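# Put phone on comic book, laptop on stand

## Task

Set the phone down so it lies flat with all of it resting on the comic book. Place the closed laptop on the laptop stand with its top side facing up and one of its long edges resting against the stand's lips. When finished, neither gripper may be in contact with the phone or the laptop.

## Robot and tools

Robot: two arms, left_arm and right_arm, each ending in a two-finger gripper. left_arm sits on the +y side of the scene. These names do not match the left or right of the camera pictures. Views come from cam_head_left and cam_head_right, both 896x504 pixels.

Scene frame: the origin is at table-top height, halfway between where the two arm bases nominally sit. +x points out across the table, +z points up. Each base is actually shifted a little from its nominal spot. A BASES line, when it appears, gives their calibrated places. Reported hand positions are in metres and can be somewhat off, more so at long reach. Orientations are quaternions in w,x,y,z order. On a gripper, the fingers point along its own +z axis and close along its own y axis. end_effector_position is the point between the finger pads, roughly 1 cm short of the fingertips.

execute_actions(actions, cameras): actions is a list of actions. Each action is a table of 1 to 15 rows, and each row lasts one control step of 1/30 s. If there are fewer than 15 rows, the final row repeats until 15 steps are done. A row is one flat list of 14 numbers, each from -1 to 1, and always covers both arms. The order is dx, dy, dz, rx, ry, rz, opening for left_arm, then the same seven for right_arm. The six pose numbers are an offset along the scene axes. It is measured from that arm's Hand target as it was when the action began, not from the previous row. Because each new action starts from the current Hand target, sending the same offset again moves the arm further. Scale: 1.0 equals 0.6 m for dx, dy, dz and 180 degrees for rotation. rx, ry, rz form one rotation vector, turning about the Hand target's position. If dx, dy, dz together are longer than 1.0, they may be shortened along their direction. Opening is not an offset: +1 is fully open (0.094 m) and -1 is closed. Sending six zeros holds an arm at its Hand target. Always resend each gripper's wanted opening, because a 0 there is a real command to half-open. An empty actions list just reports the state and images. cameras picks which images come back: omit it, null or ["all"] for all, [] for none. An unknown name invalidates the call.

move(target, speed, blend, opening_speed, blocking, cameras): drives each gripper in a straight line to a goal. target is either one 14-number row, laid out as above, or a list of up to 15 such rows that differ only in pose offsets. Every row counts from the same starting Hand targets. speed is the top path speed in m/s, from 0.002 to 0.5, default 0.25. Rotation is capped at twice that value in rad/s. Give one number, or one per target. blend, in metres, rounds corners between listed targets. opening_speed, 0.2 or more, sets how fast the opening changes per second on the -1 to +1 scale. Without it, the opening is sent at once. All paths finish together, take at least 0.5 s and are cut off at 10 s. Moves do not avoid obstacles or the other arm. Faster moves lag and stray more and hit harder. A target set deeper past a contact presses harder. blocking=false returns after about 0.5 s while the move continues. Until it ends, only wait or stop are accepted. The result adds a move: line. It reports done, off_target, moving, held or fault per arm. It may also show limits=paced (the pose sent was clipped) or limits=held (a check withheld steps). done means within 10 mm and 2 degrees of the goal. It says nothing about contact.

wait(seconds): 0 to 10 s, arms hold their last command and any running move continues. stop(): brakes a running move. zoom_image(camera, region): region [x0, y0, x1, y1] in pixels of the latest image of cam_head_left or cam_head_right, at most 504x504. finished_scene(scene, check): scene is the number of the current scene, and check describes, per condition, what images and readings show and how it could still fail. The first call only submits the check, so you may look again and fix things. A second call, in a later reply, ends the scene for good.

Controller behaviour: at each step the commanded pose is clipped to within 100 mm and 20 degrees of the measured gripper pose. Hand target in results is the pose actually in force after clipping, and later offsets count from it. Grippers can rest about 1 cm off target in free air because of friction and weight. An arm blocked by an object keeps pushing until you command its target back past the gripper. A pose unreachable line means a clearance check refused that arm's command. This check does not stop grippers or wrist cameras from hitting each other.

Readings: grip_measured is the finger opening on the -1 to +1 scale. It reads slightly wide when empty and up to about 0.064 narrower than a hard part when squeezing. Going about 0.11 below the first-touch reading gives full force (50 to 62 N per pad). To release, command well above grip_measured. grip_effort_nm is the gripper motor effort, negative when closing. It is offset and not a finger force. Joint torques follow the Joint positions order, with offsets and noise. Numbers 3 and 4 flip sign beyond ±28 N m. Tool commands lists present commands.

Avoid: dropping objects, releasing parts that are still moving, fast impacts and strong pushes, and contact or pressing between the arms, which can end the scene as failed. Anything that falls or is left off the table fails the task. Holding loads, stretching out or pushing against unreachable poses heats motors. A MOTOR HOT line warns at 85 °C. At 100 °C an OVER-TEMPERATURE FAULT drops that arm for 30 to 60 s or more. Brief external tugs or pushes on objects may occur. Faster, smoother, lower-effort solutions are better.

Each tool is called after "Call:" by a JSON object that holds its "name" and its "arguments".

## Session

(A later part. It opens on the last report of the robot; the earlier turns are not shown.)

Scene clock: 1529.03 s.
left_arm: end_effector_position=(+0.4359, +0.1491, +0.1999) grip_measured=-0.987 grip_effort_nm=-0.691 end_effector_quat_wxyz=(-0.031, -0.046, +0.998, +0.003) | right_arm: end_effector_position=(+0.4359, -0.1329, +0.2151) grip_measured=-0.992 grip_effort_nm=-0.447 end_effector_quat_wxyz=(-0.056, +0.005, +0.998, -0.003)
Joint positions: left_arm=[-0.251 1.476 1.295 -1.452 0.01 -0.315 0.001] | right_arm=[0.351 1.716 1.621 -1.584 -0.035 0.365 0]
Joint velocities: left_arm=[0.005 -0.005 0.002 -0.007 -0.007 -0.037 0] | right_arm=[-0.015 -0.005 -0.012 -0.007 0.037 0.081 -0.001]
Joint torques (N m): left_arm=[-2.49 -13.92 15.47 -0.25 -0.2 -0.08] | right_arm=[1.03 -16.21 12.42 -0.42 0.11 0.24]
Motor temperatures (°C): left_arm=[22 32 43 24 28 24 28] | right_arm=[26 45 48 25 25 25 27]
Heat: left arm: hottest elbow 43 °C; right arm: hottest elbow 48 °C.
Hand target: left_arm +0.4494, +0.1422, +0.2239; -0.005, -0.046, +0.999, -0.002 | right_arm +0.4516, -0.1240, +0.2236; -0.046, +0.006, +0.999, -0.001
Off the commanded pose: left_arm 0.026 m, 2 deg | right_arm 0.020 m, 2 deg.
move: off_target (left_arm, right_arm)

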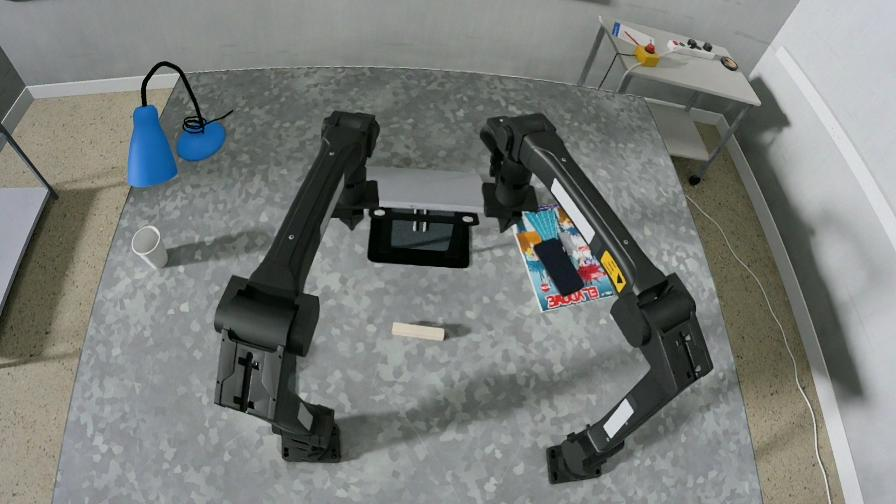

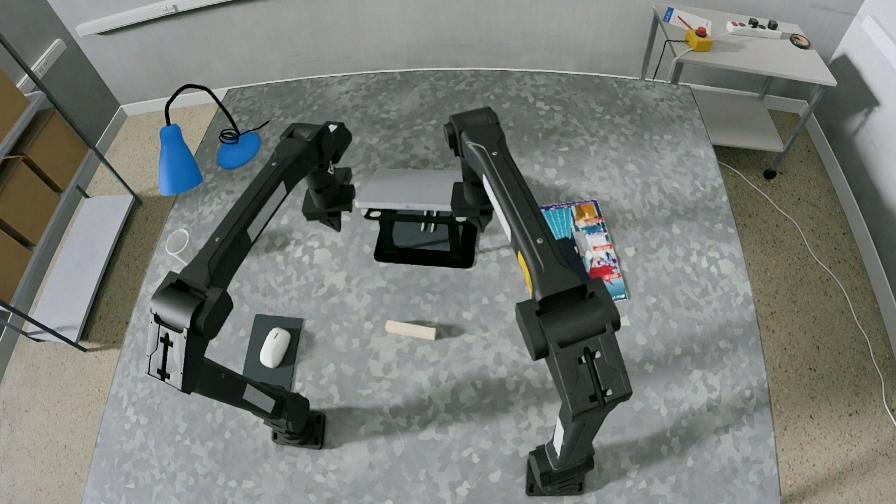

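Call:
{"name": "move", "arguments": {"target": [0,-0.015,-0.156,0,0,0,-1,0,0.047,-0.175,0,0,0,-1], "speed": 0.15}}

Call:
{"name": "zoom_image", "arguments": {"camera": "cam_head_left", "region": [320, 130, 520, 270]}}

Call:
{"name": "zoom_image", "arguments": {"camera": "cam_head_right", "region": [320, 130, 520, 270]}}

Scene clock: 1535.37 s.
left_arm: end_effector_position=(+0.4488, +0.1382, +0.1355) grip_measured=-0.987 grip_effort_nm=-0.686 end_effector_quat_wxyz=(-0.006, -0.049, +0.999, -0.003) | right_arm: end_effector_position=(+0.4534, -0.1034, +0.1320) grip_measured=-0.992 grip_effort_nm=-0.442 end_effector_quat_wxyz=(-0.037, +0.007, +0.999, +0.003)
Joint positions: left_arm=[-0.269 1.525 1.176 -1.231 0.01 -0.338 0.001] | right_arm=[0.392 1.801 1.518 -1.354 -0.034 0.411 0]
Joint velocities: left_arm=[-0.015 0.005 -0.002 -0.012 -0.051 -0.066 0] | right_arm=[-0.024 0.005 -0.012 -0.002 0.007 0.066 -0.001]
Joint torques (N m): left_arm=[-2.37 -14.1 9.03 0.76 -0.15 -0.08] | right_arm=[1.38 -18.55 7.31 0.36 0 0.21]
Motor temperatures (°C): left_arm=[22 31 44 24 28 24 29] | right_arm=[26 45 49 25 25 25 27]
Heat: left arm: hottest elbow 44 °C; right arm: hottest elbow 49 °C.
Hand target: left_arm +0.4480, +0.1325, +0.1304; -0.005, -0.046, +0.999, -0.002 | right_arm +0.4513, -0.0977, +0.1182; -0.046, +0.006, +0.999, -0.001
Off the commanded pose: left_arm 0.007 m, 0 deg | right_arm 0.016 m, 1 deg.
move: off_target (right_arm)

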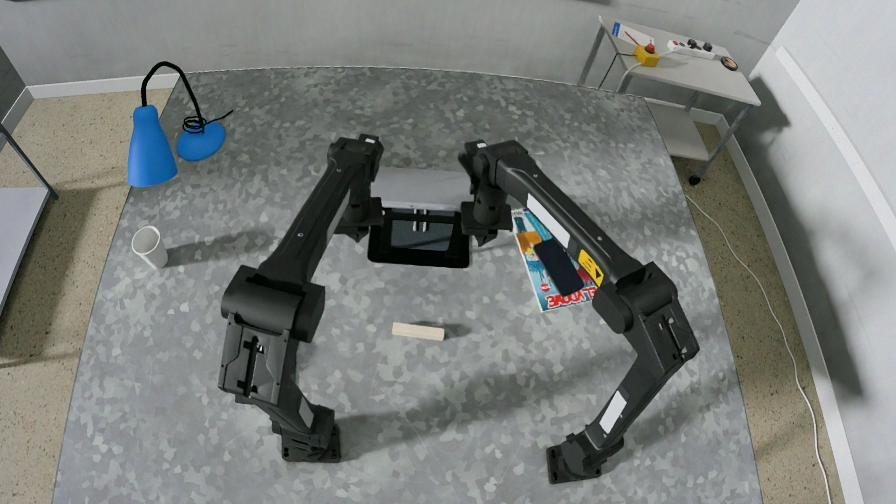

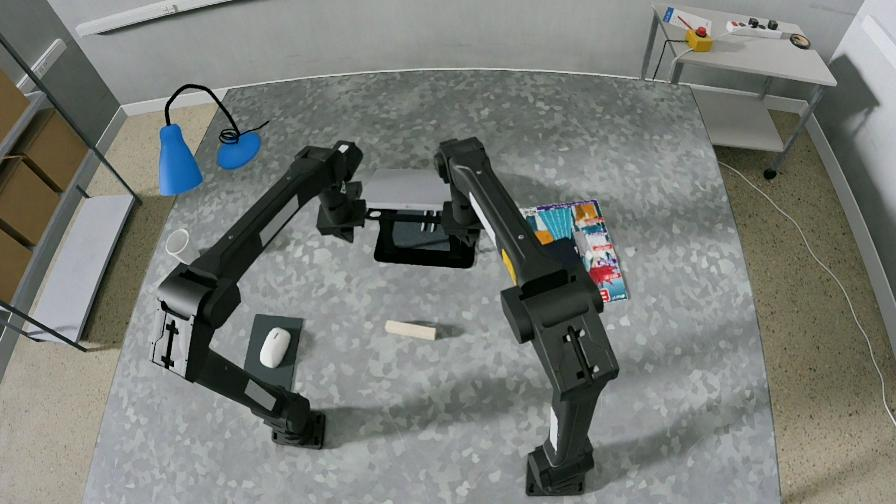

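Scaled by 2.520.

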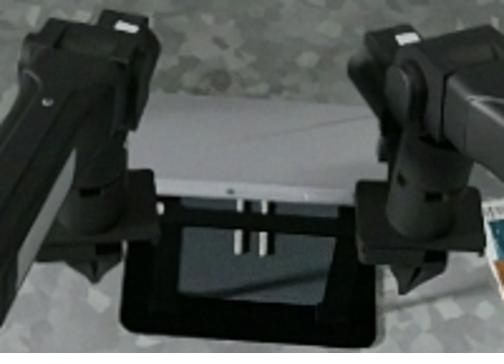

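Scaled by 2.520.

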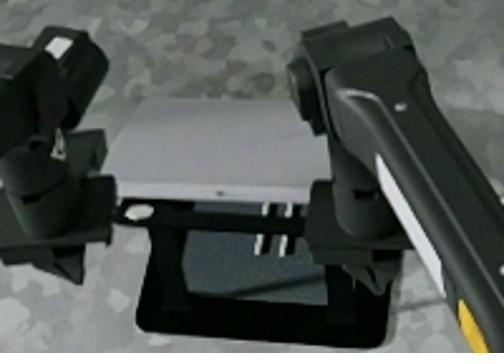

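Call:
{"name": "move", "arguments": {"target": [[0,0,-0.04,0,0,0,-1,0,-0.025,-0.05,0,0,0,-1],[0.08,0,-0.035,0,0,0,-1,0.075,-0.025,-0.045,0,0,0,-1]], "speed": 0.08}}

Call:
{"name": "zoom_image", "arguments": {"camera": "cam_head_left", "region": [320, 130, 520, 270]}}

Call:
{"name": "zoom_image", "arguments": {"camera": "cam_head_right", "region": [320, 130, 520, 270]}}

Scene clock: 1540.83 s.
left_arm: end_effector_position=(+0.4712, +0.1331, +0.0926) grip_measured=-0.987 grip_effort_nm=-0.691 end_effector_quat_wxyz=(-0.025, -0.046, +0.999, +0.003) | right_arm: end_effector_position=(+0.4590, -0.1130, +0.1026) grip_measured=-0.992 grip_effort_nm=-0.442 end_effector_quat_wxyz=(-0.061, -0.008, +0.998, -0.004)
Joint positions: left_arm=[-0.269 1.651 1.205 -1.176 0.008 -0.332 0.001] | right_arm=[0.371 1.86 1.52 -1.347 -0.036 0.358 0]
Joint velocities: left_arm=[-0.005 -0.005 -0.007 0.007 -0.066 -0.051 0] | right_arm=[-0.015 0.005 -0.012 -0.017 -0.051 -0.007 -0.001]
Joint torques (N m): left_arm=[-0.73 -14.51 15.47 -0.05 -0.14 0.11] | right_arm=[-1.2 -15.27 12.96 1.02 0.23 0.2]
Motor temperatures (°C): left_arm=[22 32 43 24 28 24 29] | right_arm=[26 44 48 25 25 25 27]
Heat: left arm: hottest elbow 43 °C; right arm: hottest elbow 48 °C.
Hand target: left_arm +0.4959, +0.1318, +0.1092; -0.005, -0.046, +0.999, -0.002 | right_arm +0.4961, -0.1137, +0.0912; -0.045, +0.006, +0.999, -0.001
Off the commanded pose: left_arm 0.030 m, 2 deg | right_arm 0.039 m, 2 deg.
move: off_target (left_arm, right_arm)

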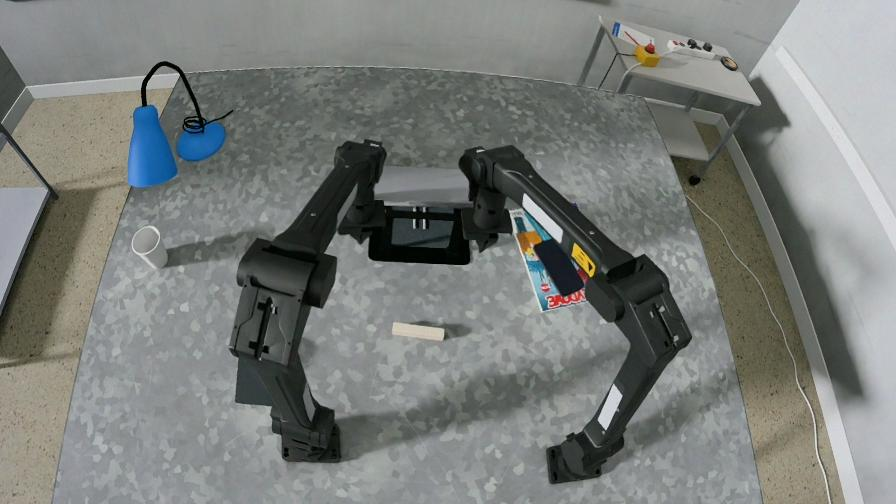

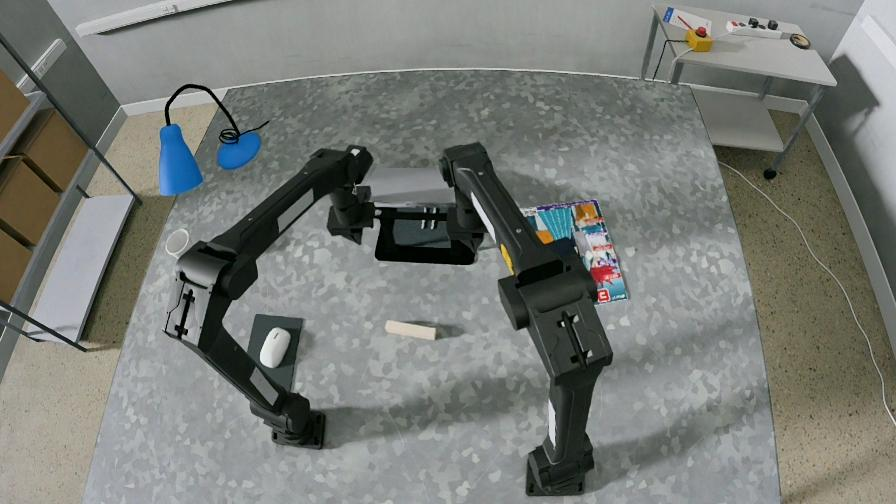

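Scaled by 2.520.

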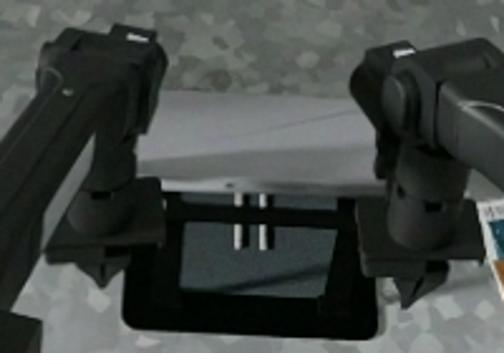

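Scaled by 2.520.

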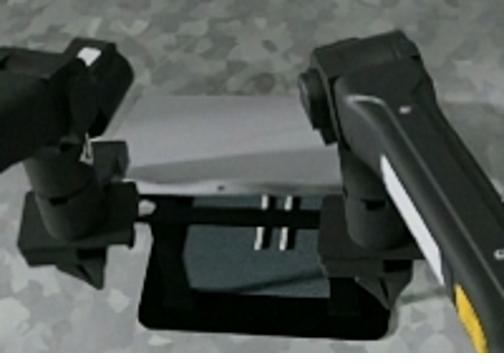

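Call:
{"name": "move", "arguments": {"target": [[-0.1,0,0.02,0,0,0,-1,-0.1,0,0.02,0,0,0,-1],[-0.14,0.1,0.25,0,0,0,-1,-0.14,-0.1,0.25,0,0,0,-1]], "speed": 0.12}}

Call:
{"name": "zoom_image", "arguments": {"camera": "cam_head_left", "region": [340, 130, 500, 270]}}

Call:
{"name": "zoom_image", "arguments": {"camera": "cam_head_right", "region": [340, 130, 500, 270]}}

Scene clock: 1550.87 s.
left_arm: end_effector_position=(+0.3975, +0.1906, +0.2290) grip_measured=-0.987 grip_effort_nm=-0.691 end_effector_quat_wxyz=(-0.040, -0.043, +0.998, +0.005) | right_arm: end_effector_position=(+0.3973, -0.1695, +0.2178) grip_measured=-0.992 grip_effort_nm=-0.442 end_effector_quat_wxyz=(-0.073, +0.004, +0.997, -0.010)
Joint positions: left_arm=[-0.167 1.359 1.252 -1.544 0.004 -0.225 0.001] | right_arm=[0.308 1.611 1.493 -1.597 -0.027 0.32 0]
Joint velocities: left_arm=[-0.005 -0.005 -0.002 0.007 0.022 0.022 0] | right_arm=[-0.005 -0.005 -0.022 -0.007 0.007 0.007 0]
Joint torques (N m): left_arm=[-0.56 -12.51 16.59 -0.35 -0.09 0.08] | right_arm=[-0.26 -17.85 12.25 -0.46 0.07 0.1]
Motor temperatures (°C): left_arm=[22 32 44 24 28 24 29] | right_arm=[26 44 50 25 25 25 27]
Heat: left arm: hottest elbow 44 °C; right arm: hottest elbow 50 °C.
Hand target: left_arm +0.4145, +0.1940, +0.2592; -0.006, -0.046, +0.999, -0.001 | right_arm +0.4125, -0.1703, +0.2427; -0.045, +0.006, +0.999, -0.001
Off the commanded pose: left_arm 0.033 m, 4 deg | right_arm 0.028 m, 3 deg.
move: off_target (left_arm, right_arm)

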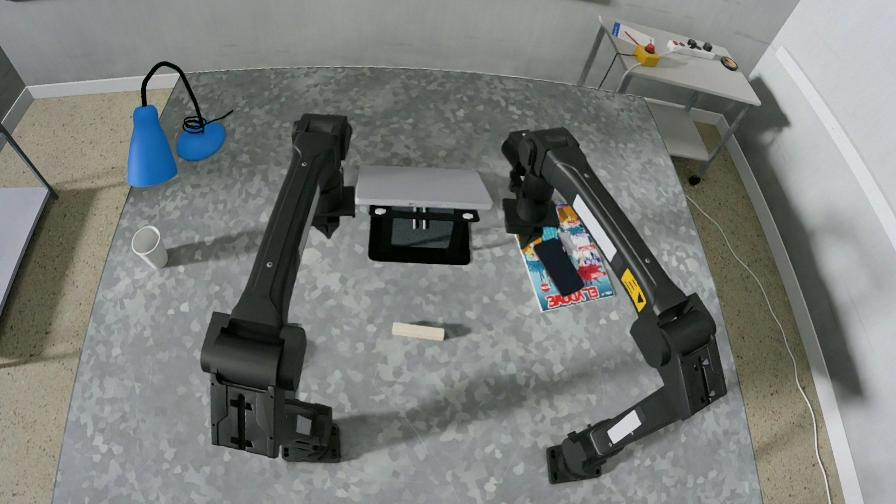

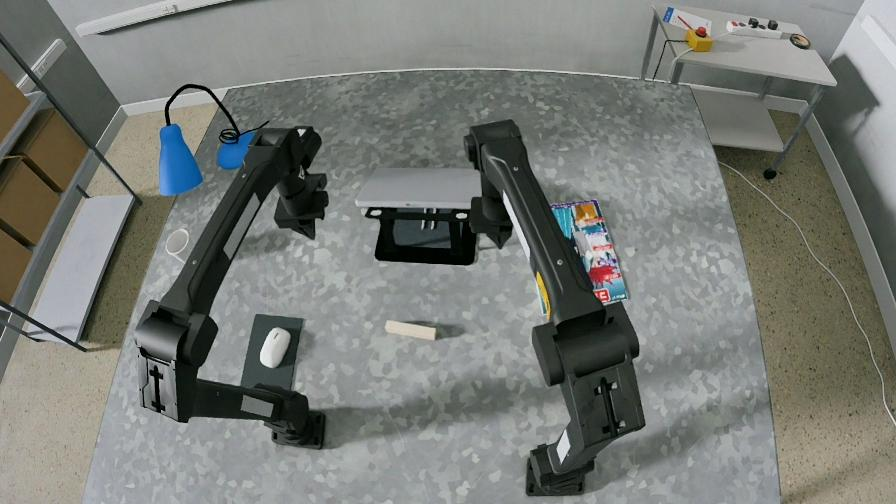

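Scaled by 3.150.

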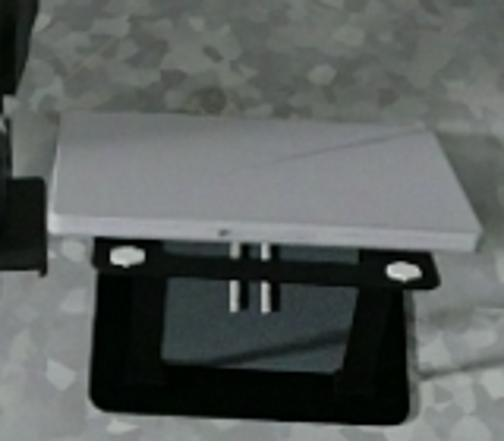

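Scaled by 3.150.

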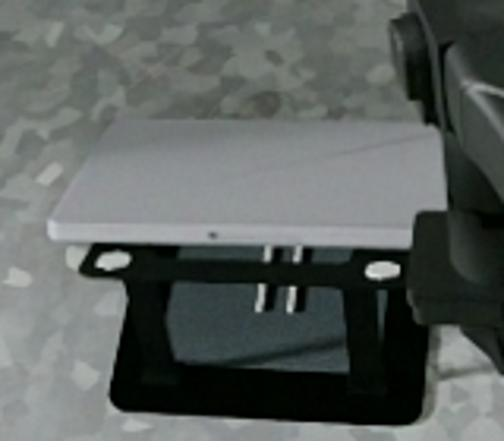

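Call:
{"name": "move", "arguments": {"target": [-0.15,0.15,0.12,0,0,0,-1,-0.15,-0.15,0.12,0,0,0,-1], "speed": 0.15}}

Call:
{"name": "zoom_image", "arguments": {"camera": "cam_head_left", "region": [340, 130, 500, 270]}}

Call:
{"name": "zoom_image", "arguments": {"camera": "cam_head_right", "region": [300, 130, 460, 270]}}

Scene clock: 1569.73 s.
left_arm: end_effector_position=(+0.3248, +0.2818, +0.3195) grip_measured=-0.987 grip_effort_nm=-0.691 end_effector_quat_wxyz=(+0.040, -0.044, +0.998, +0.004) | right_arm: end_effector_position=(+0.3278, -0.2537, +0.3191) grip_measured=-0.992 grip_effort_nm=-0.437 end_effector_quat_wxyz=(+0.016, +0.005, +1.000, +0.011)
Joint positions: left_arm=[0.106 1.069 1.252 -1.672 -0.001 0.047 0.001] | right_arm=[0.15 1.269 1.407 -1.673 -0.016 0.164 0]
Joint velocities: left_arm=[-0.005 -0.005 -0.002 0.007 -0.081 0.007 0.001] | right_arm=[0.005 -0.015 0.002 -0.002 -0.007 0.051 -0.001]
Joint torques (N m): left_arm=[-0.5 -7.47 12.86 0.03 0.01 0.1] | right_arm=[-0.21 -11.75 7.39 -0.06 0.11 0.08]
Motor temperatures (°C): left_arm=[22 31 45 24 27 24 29] | right_arm=[26 43 51 25 25 25 27]
Heat: left arm: hottest elbow 45 °C; right arm: hottest elbow 51 °C.
Hand target: left_arm +0.3263, +0.2861, +0.3313; -0.007, -0.046, +0.999, -0.001 | right_arm +0.3226, -0.2586, +0.3168; -0.044, +0.005, +0.999, -0.001
Off the commanded pose: left_arm 0.012 m, 5 deg | right_arm 0.010 m, 7 deg.
joint sent to its limit (left arm) — joint 4 (wrist pitch), lower limit. The joint targets are off in orientation, not in position.
joint sent to its limit (right arm) — joint 4 (wrist pitch), lower limit. The joint targets are off in orientation, not in position.
move: off_target (left_arm, right_arm)

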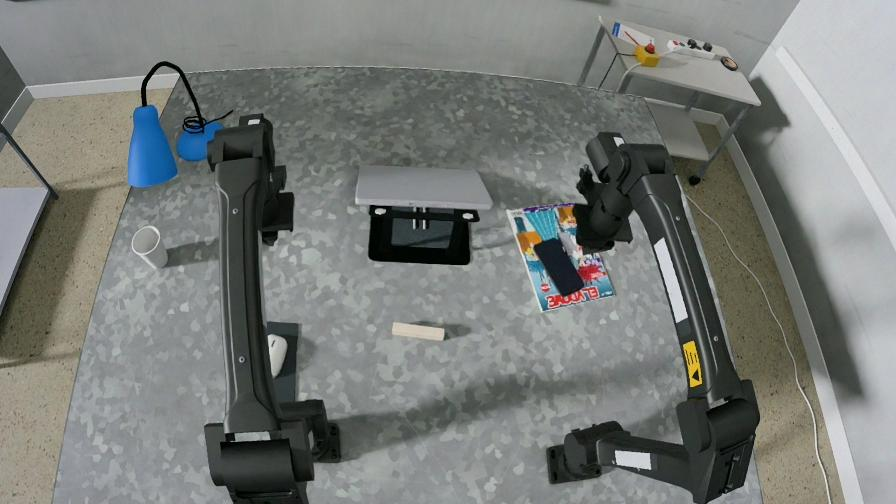

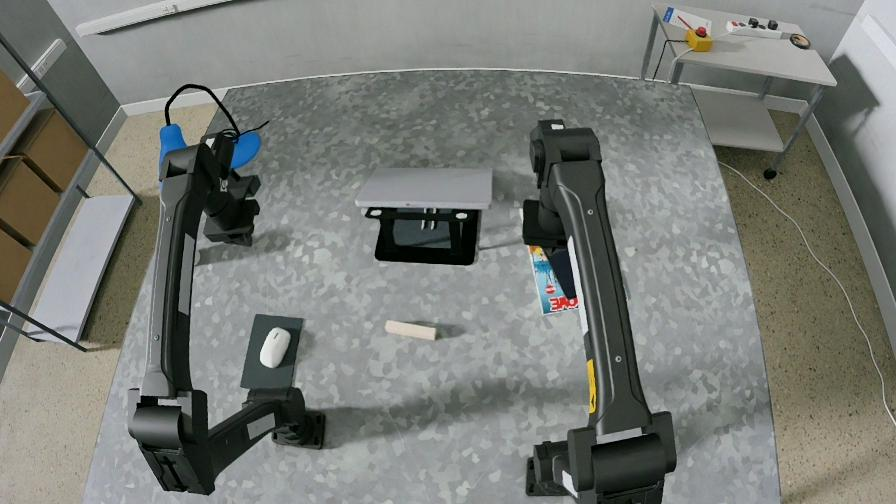

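Scaled by 3.150.

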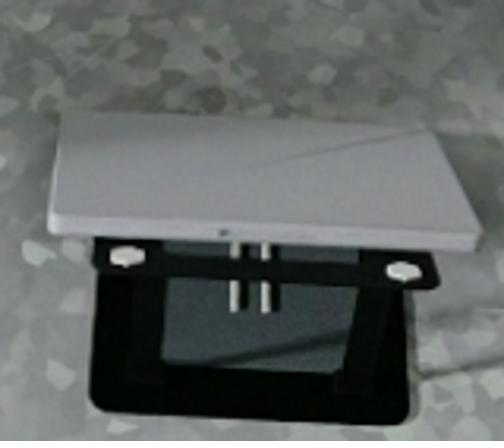

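Scaled by 3.150.

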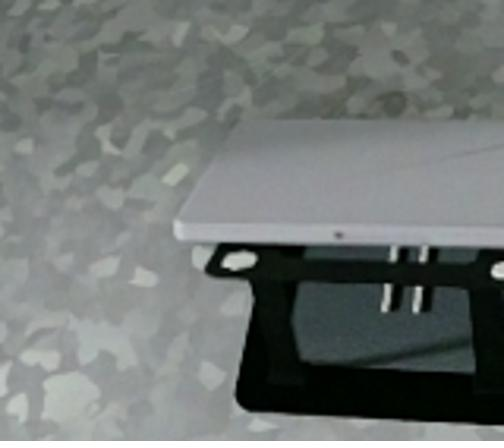

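Call:
{"name": "zoom_image", "arguments": {"camera": "cam_head_left", "region": [350, 155, 430, 225]}}

Call:
{"name": "zoom_image", "arguments": {"camera": "cam_head_left", "region": [420, 155, 500, 225]}}

Call:
{"name": "zoom_image", "arguments": {"camera": "cam_head_right", "region": [350, 155, 430, 225]}}

Call:
{"name": "zoom_image", "arguments": {"camera": "cam_head_right", "region": [420, 155, 500, 225]}}

Call:
{"name": "zoom_image", "arguments": {"camera": "cam_head_left", "region": [490, 180, 650, 320]}}

Scaled by 6.300.

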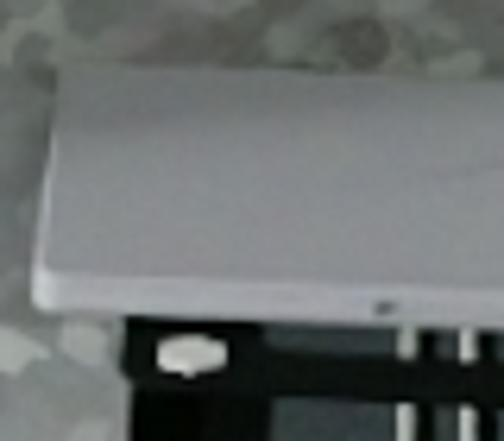

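Scaled by 6.300.

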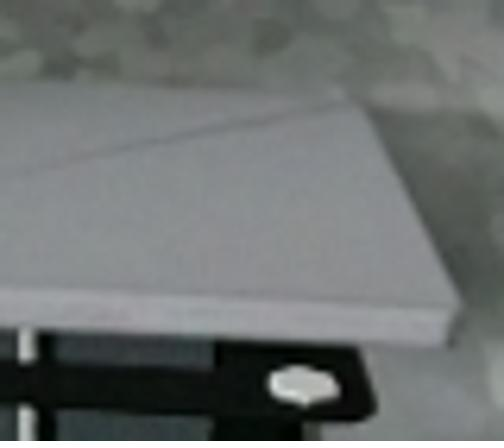

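Scaled by 6.300.

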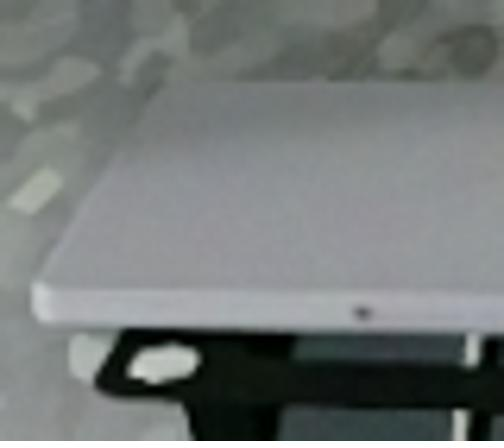

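Scaled by 6.300.

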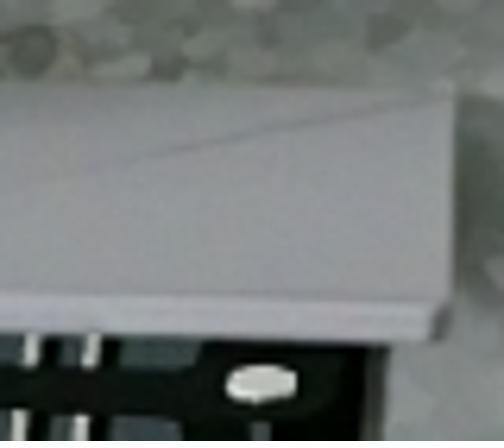

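Scaled by 3.150.

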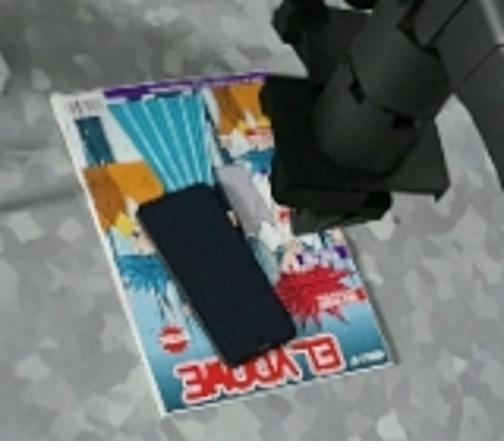

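Call:
{"name": "move", "arguments": {"target": [0.223,-0.252,-0.185,0,0,0,-1,0.229,0.256,-0.161,0,0,0,-1], "speed": 0.12}}

Call:
{"name": "zoom_image", "arguments": {"camera": "cam_head_left", "region": [340, 130, 500, 270]}}

Scene clock: 1619.07 s.
left_arm: end_effector_position=(+0.4335, +0.1429, +0.1998) grip_measured=-0.987 grip_effort_nm=-0.686 end_effector_quat_wxyz=(-0.038, -0.047, +0.998, +0.009) | right_arm: end_effector_position=(+0.4441, -0.1199, +0.2083) grip_measured=-0.992 grip_effort_nm=-0.437 end_effector_quat_wxyz=(-0.060, +0.007, +0.998, -0.007)
Joint positions: left_arm=[-0.269 1.483 1.302 -1.467 0.005 -0.334 0.001] | right_arm=[0.37 1.756 1.657 -1.588 -0.032 0.388 0]
Joint velocities: left_arm=[-0.005 -0.005 0.007 0.017 -0.095 -0.022 0] | right_arm=[-0.005 -0.005 0.002 0.007 0.007 -0.022 0.001]
Joint torques (N m): left_arm=[-2.49 -13.74 16.59 0.49 0.04 -0.07] | right_arm=[1.14 -17.38 12.4 -0.14 -0.04 0.19]
Motor temperatures (°C): left_arm=[22 29 44 23 27 24 29] | right_arm=[26 40 44 25 24 24 27]
Heat: left arm: hottest elbow 44 °C; right arm: hottest elbow 44 °C.
Hand target: left_arm +0.4573, +0.1316, +0.2207; -0.005, -0.046, +0.999, -0.002 | right_arm +0.4602, -0.1076, +0.2165; -0.046, +0.006, +0.999, -0.001
Off the commanded pose: left_arm 0.035 m, 4 deg | right_arm 0.025 m, 2 deg.
move: off_target (left_arm, right_arm)

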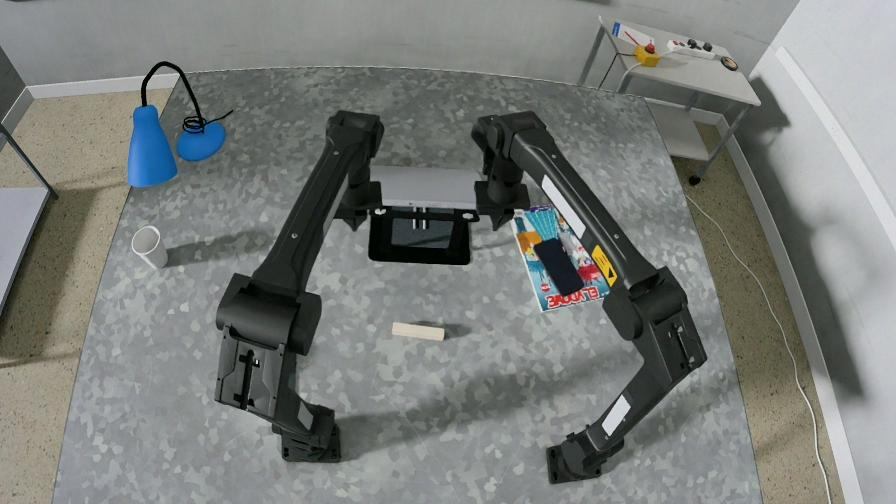

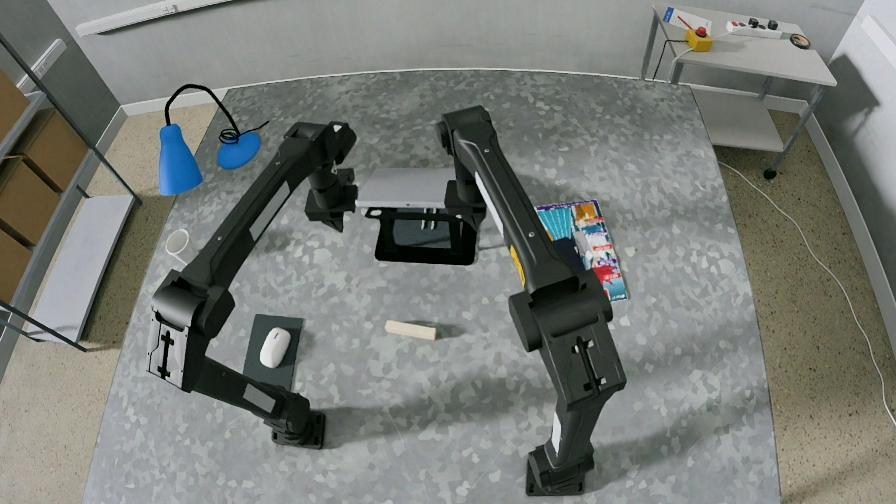

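Scaled by 3.150.

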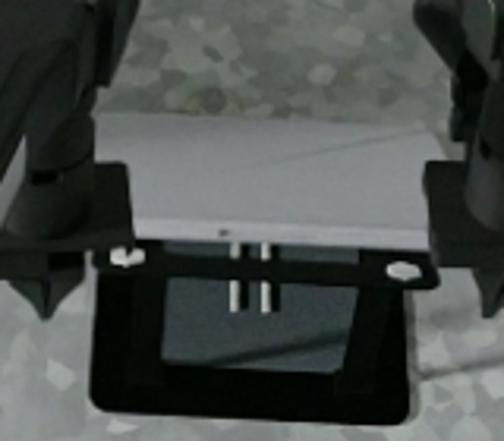

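Call:
{"name": "move", "arguments": {"target": [0.01,0,-0.118,0,0,0,-1,0,0,-0.1275,0,0,0,-1], "speed": 0.08}}

Call:
{"name": "zoom_image", "arguments": {"camera": "cam_head_left", "region": [340, 130, 500, 270]}}

Scene clock: 1627.20 s.
left_arm: end_effector_position=(+0.4628, +0.1358, +0.1564) grip_measured=-0.987 grip_effort_nm=-0.686 end_effector_quat_wxyz=(-0.003, -0.047, +0.999, -0.002) | right_arm: end_effector_position=(+0.4615, -0.1130, +0.1581) grip_measured=-0.992 grip_effort_nm=-0.442 end_effector_quat_wxyz=(-0.033, +0.007, +0.999, +0.004)
Joint positions: left_arm=[-0.269 1.541 1.252 -1.287 0.005 -0.335 0.001] | right_arm=[0.37 1.788 1.571 -1.412 -0.032 0.389 0]
Joint velocities: left_arm=[-0.005 -0.024 -0.012 0.007 0.007 -0.007 -0.001] | right_arm=[-0.005 -0.015 -0.012 -0.002 -0.051 -0.007 0]
Joint torques (N m): left_arm=[-2.67 -13.51 9.32 0.75 0 -0.03] | right_arm=[1.08 -17.67 7.3 0.39 0 0.2]
Motor temperatures (°C): left_arm=[22 29 44 23 27 24 29] | right_arm=[26 41 45 25 24 24 27]
Heat: left arm: hottest elbow 44 °C; right arm: hottest elbow 45 °C.
Hand target: left_arm +0.4622, +0.1311, +0.1498; -0.005, -0.046, +0.999, -0.002 | right_arm +0.4597, -0.1090, +0.1398; -0.046, +0.006, +0.999, -0.001
Off the commanded pose: left_arm 0.008 m, 0 deg | right_arm 0.019 m, 2 deg.
move: off_target (right_arm)

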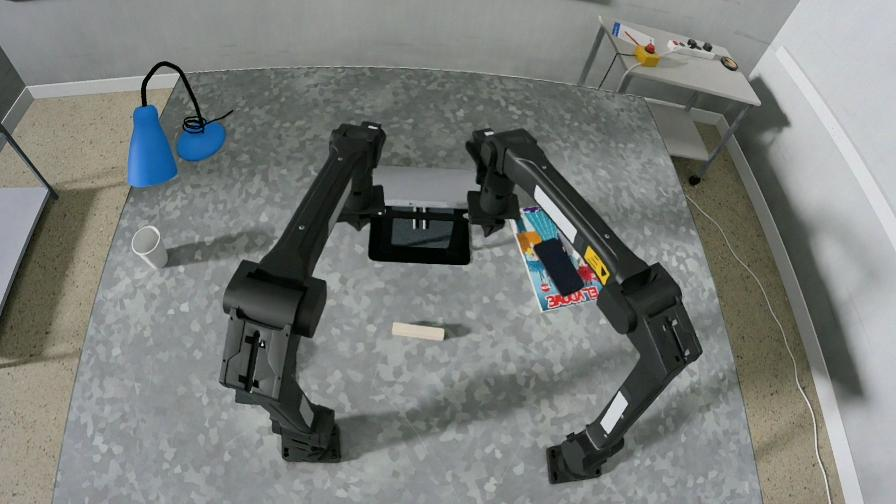

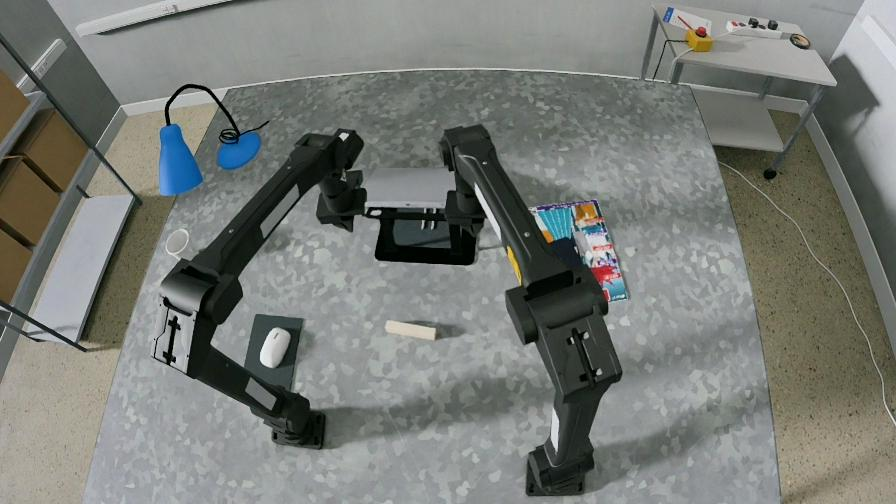

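Scaled by 3.150.

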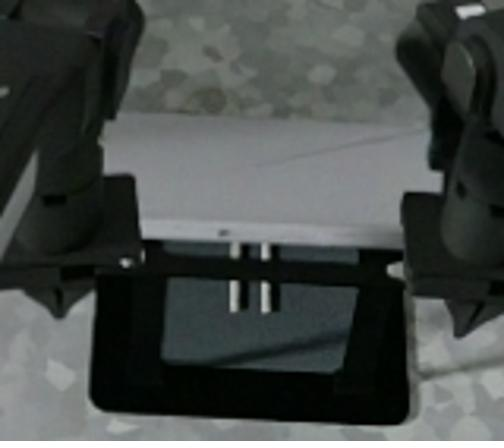

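Call:
{"name": "move", "arguments": {"target": [0.0,0,-0.04,0,0,0,-1,0,-0.005,-0.043,0,0,0,-1], "speed": 0.08}}

Call:
{"name": "zoom_image", "arguments": {"camera": "cam_head_left", "region": [340, 130, 500, 270]}}

Call:
{"name": "zoom_image", "arguments": {"camera": "cam_head_right", "region": [310, 130, 510, 280]}}

Scene clock: 1634.10 s.
left_arm: end_effector_position=(+0.4632, +0.1357, +0.1335) grip_measured=-0.987 grip_effort_nm=-0.686 end_effector_quat_wxyz=(-0.002, -0.047, +0.999, -0.002) | right_arm: end_effector_position=(+0.4613, -0.1131, +0.1339) grip_measured=-0.992 grip_effort_nm=-0.437 end_effector_quat_wxyz=(-0.031, +0.007, +0.999, +0.005)
Joint positions: left_arm=[-0.269 1.559 1.21 -1.224 0.005 -0.335 0.001] | right_arm=[0.37 1.801 1.524 -1.348 -0.032 0.389 0]
Joint velocities: left_arm=[-0.005 -0.005 0.002 -0.012 -0.007 -0.037 -0.001] | right_arm=[-0.015 -0.024 0.022 -0.022 0.007 -0.007 -0.001]
Joint torques (N m): left_arm=[-2.2 -13.92 8.98 0.77 0.02 -0.07] | right_arm=[0.73 -17.55 7.15 0.31 0.01 0.14]
Motor temperatures (°C): left_arm=[22 29 43 24 27 24 29] | right_arm=[26 41 44 25 24 24 27]
Heat: left arm: hottest elbow 43 °C; right arm: hottest elbow 44 °C.
Hand target: left_arm +0.4620, +0.1310, +0.1260; -0.005, -0.046, +0.999, -0.002 | right_arm +0.4596, -0.1124, +0.1142; -0.046, +0.006, +0.999, -0.001
Off the commanded pose: left_arm 0.009 m, 0 deg | right_arm 0.020 m, 2 deg.
move: off_target (right_arm)

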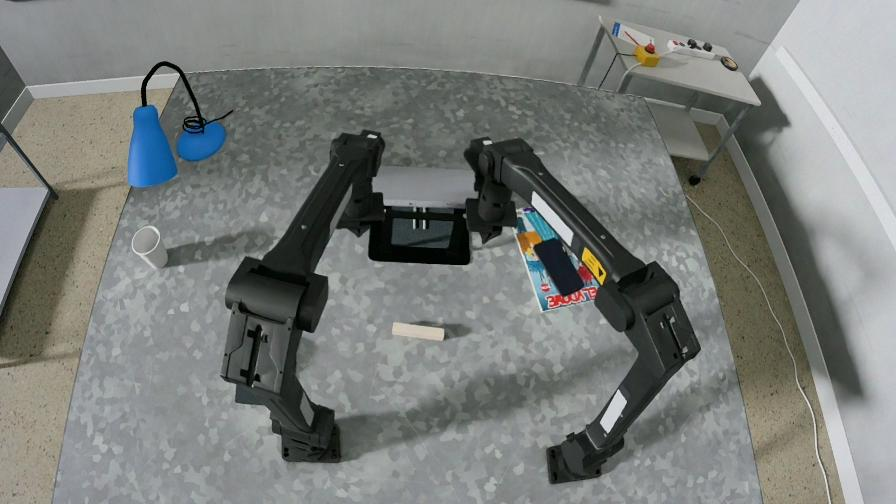

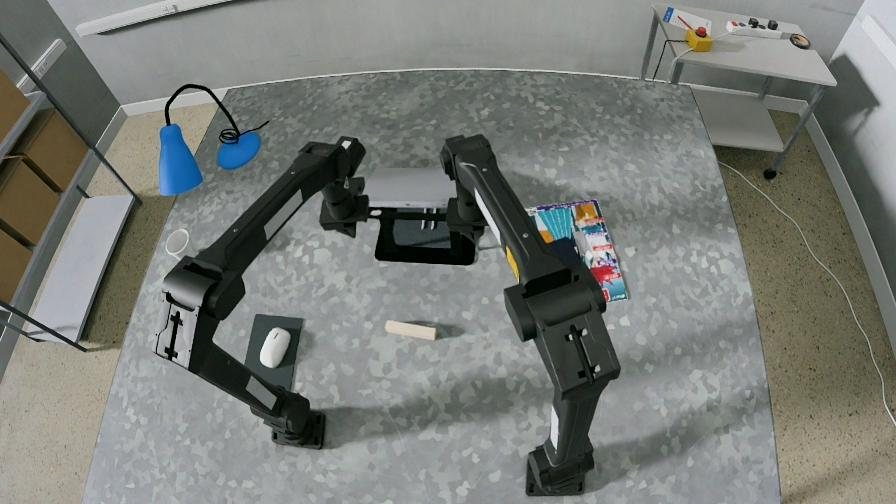

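Scaled by 3.150.

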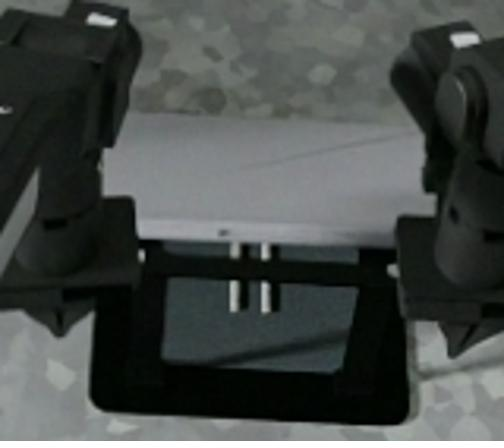

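Scaled by 2.520.

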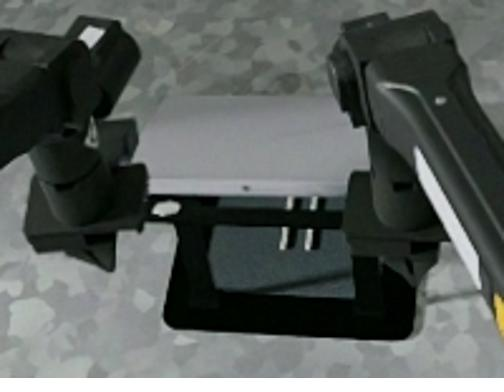

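Call:
{"name": "move", "arguments": {"target": [0.1,0.005,0,0,0,0,-1,0.1,-0.005,0,0,0,0,-1], "speed": 0.05}}

Call:
{"name": "zoom_image", "arguments": {"camera": "cam_head_left", "region": [340, 130, 500, 270]}}

Call:
{"name": "zoom_image", "arguments": {"camera": "cam_head_right", "region": [310, 130, 510, 280]}}

Scene clock: 1639.40 s.
left_arm: end_effector_position=(+0.4976, +0.1321, +0.1084) grip_measured=-0.987 grip_effort_nm=-0.691 end_effector_quat_wxyz=(-0.025, -0.043, +0.999, +0.004) | right_arm: end_effector_position=(+0.5006, -0.1181, +0.1121) grip_measured=-0.992 grip_effort_nm=-0.437 end_effector_quat_wxyz=(-0.052, +0.006, +0.999, -0.004)
Joint positions: left_arm=[-0.259 1.696 1.31 -1.236 0.005 -0.317 0.001] | right_arm=[0.337 1.936 1.662 -1.398 -0.029 0.353 0]
Joint velocities: left_arm=[-0.005 -0.015 0.007 0.012 -0.007 -0.022 0] | right_arm=[0.005 0.005 -0.002 -0.007 -0.037 -0.051 0]
Joint torques (N m): left_arm=[-0.15 -15.85 15.76 -0.25 -0.02 0.08] | right_arm=[0.03 -19.37 12.15 -0.36 0.02 0.06]
Motor temperatures (°C): left_arm=[22 29 44 24 27 24 29] | right_arm=[26 41 45 25 24 24 27]
Heat: left arm: hottest elbow 44 °C; right arm: hottest elbow 45 °C.
Hand target: left_arm +0.5221, +0.1333, +0.1254; -0.005, -0.046, +0.999, -0.002 | right_arm +0.5197, -0.1160, +0.1140; -0.045, +0.006, +0.999, -0.001
Off the commanded pose: left_arm 0.030 m, 2 deg | right_arm 0.019 m, 1 deg.
move: off_target (left_arm, right_arm)

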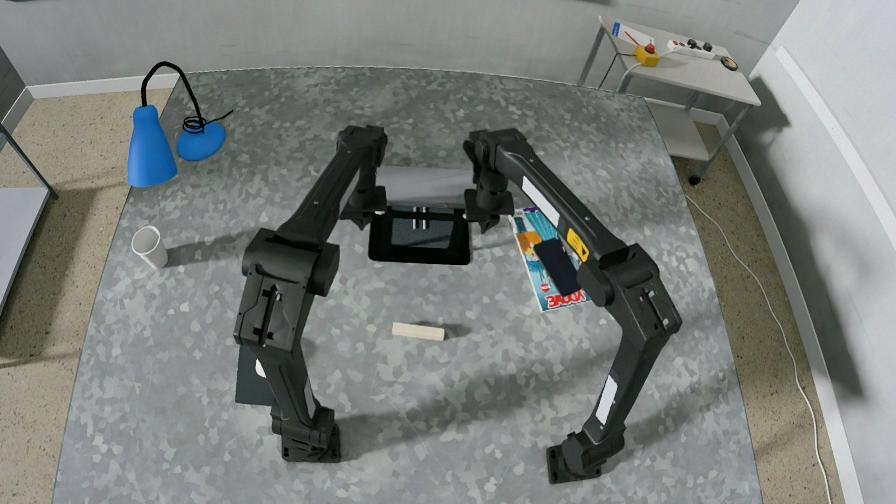

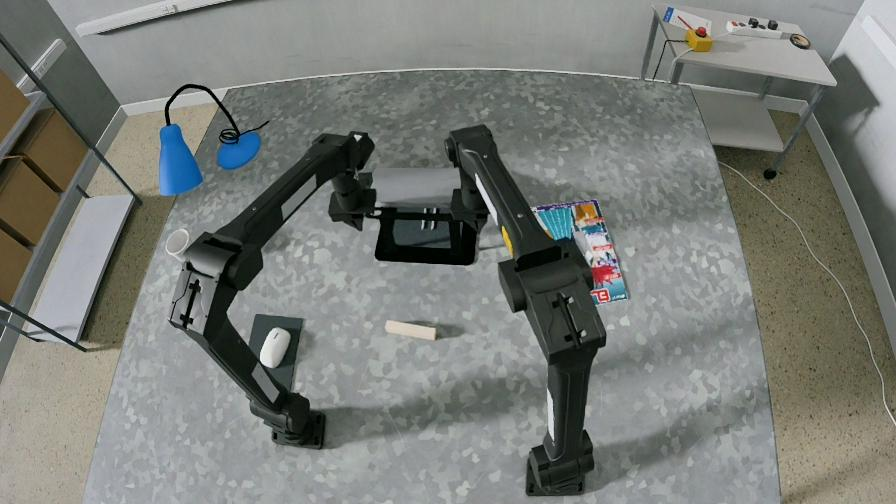

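Scaled by 3.150.

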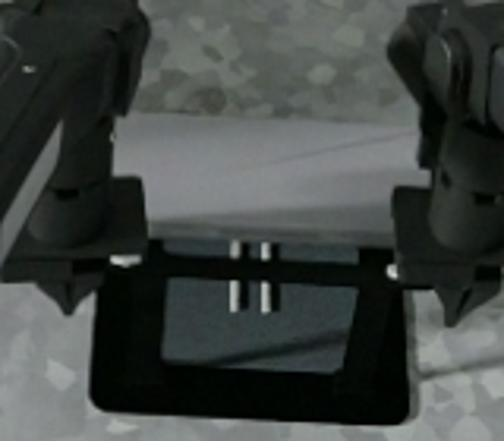

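Scaled by 2.520.

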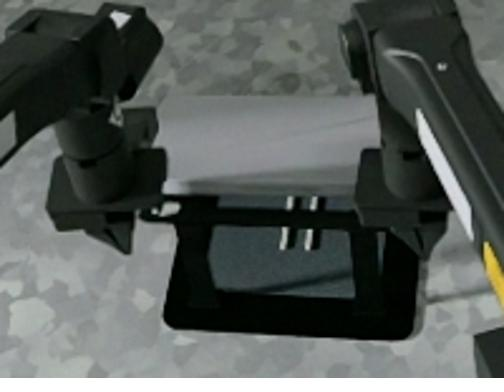

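Call:
{"name": "move", "arguments": {"target": [0,0.0,0.045,0,0,0,-1,0,0,0.042,0,0,0,-1], "speed": 0.05}}

Call:
{"name": "zoom_image", "arguments": {"camera": "cam_head_left", "region": [340, 130, 500, 270]}}

Scene clock: 1642.53 s.
left_arm: end_effector_position=(+0.4986, +0.1319, +0.1252) grip_measured=-0.987 grip_effort_nm=-0.691 end_effector_quat_wxyz=(-0.036, -0.043, +0.998, +0.007) | right_arm: end_effector_position=(+0.5015, -0.1178, +0.1294) grip_measured=-0.992 grip_effort_nm=-0.437 end_effector_quat_wxyz=(-0.059, +0.006, +0.998, -0.006)
Joint positions: left_arm=[-0.259 1.696 1.356 -1.303 0.005 -0.317 0.001] | right_arm=[0.337 1.936 1.708 -1.457 -0.029 0.353 0]
Joint velocities: left_arm=[-0.024 -0.015 0.002 -0.012 0.066 0.037 0] | right_arm=[-0.005 -0.015 -0.007 0.007 -0.066 0.007 0]
Joint torques (N m): left_arm=[-0.32 -17.67 15.9 0.05 -0.05 0.1] | right_arm=[0.03 -20.66 12.22 -0.43 0.02 0.1]
Motor temperatures (°C): left_arm=[22 29 44 23 27 24 29] | right_arm=[26 42 45 25 24 24 27]
Heat: left arm: hottest elbow 44 °C; right arm: hottest elbow 45 °C.
Hand target: left_arm +0.5225, +0.1335, +0.1524; -0.005, -0.046, +0.999, -0.002 | right_arm +0.5198, -0.1155, +0.1392; -0.046, +0.006, +0.999, -0.001
Off the commanded pose: left_arm 0.036 m, 4 deg | right_arm 0.021 m, 2 deg.
move: off_target (left_arm, right_arm)

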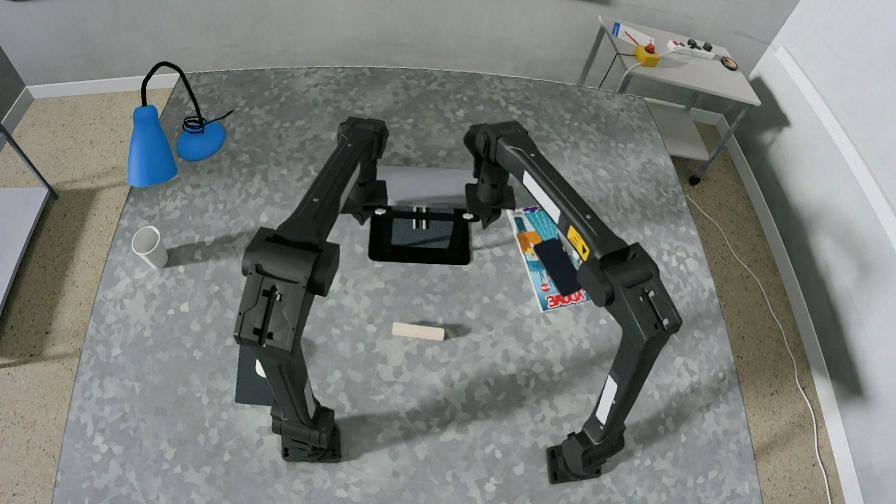

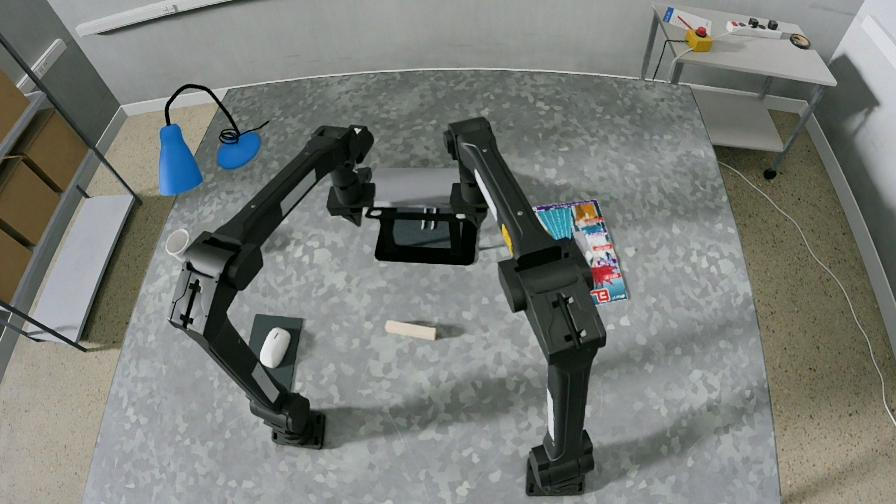

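Scaled by 3.150.

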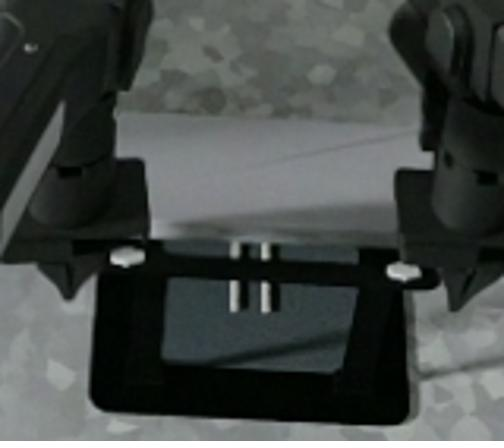

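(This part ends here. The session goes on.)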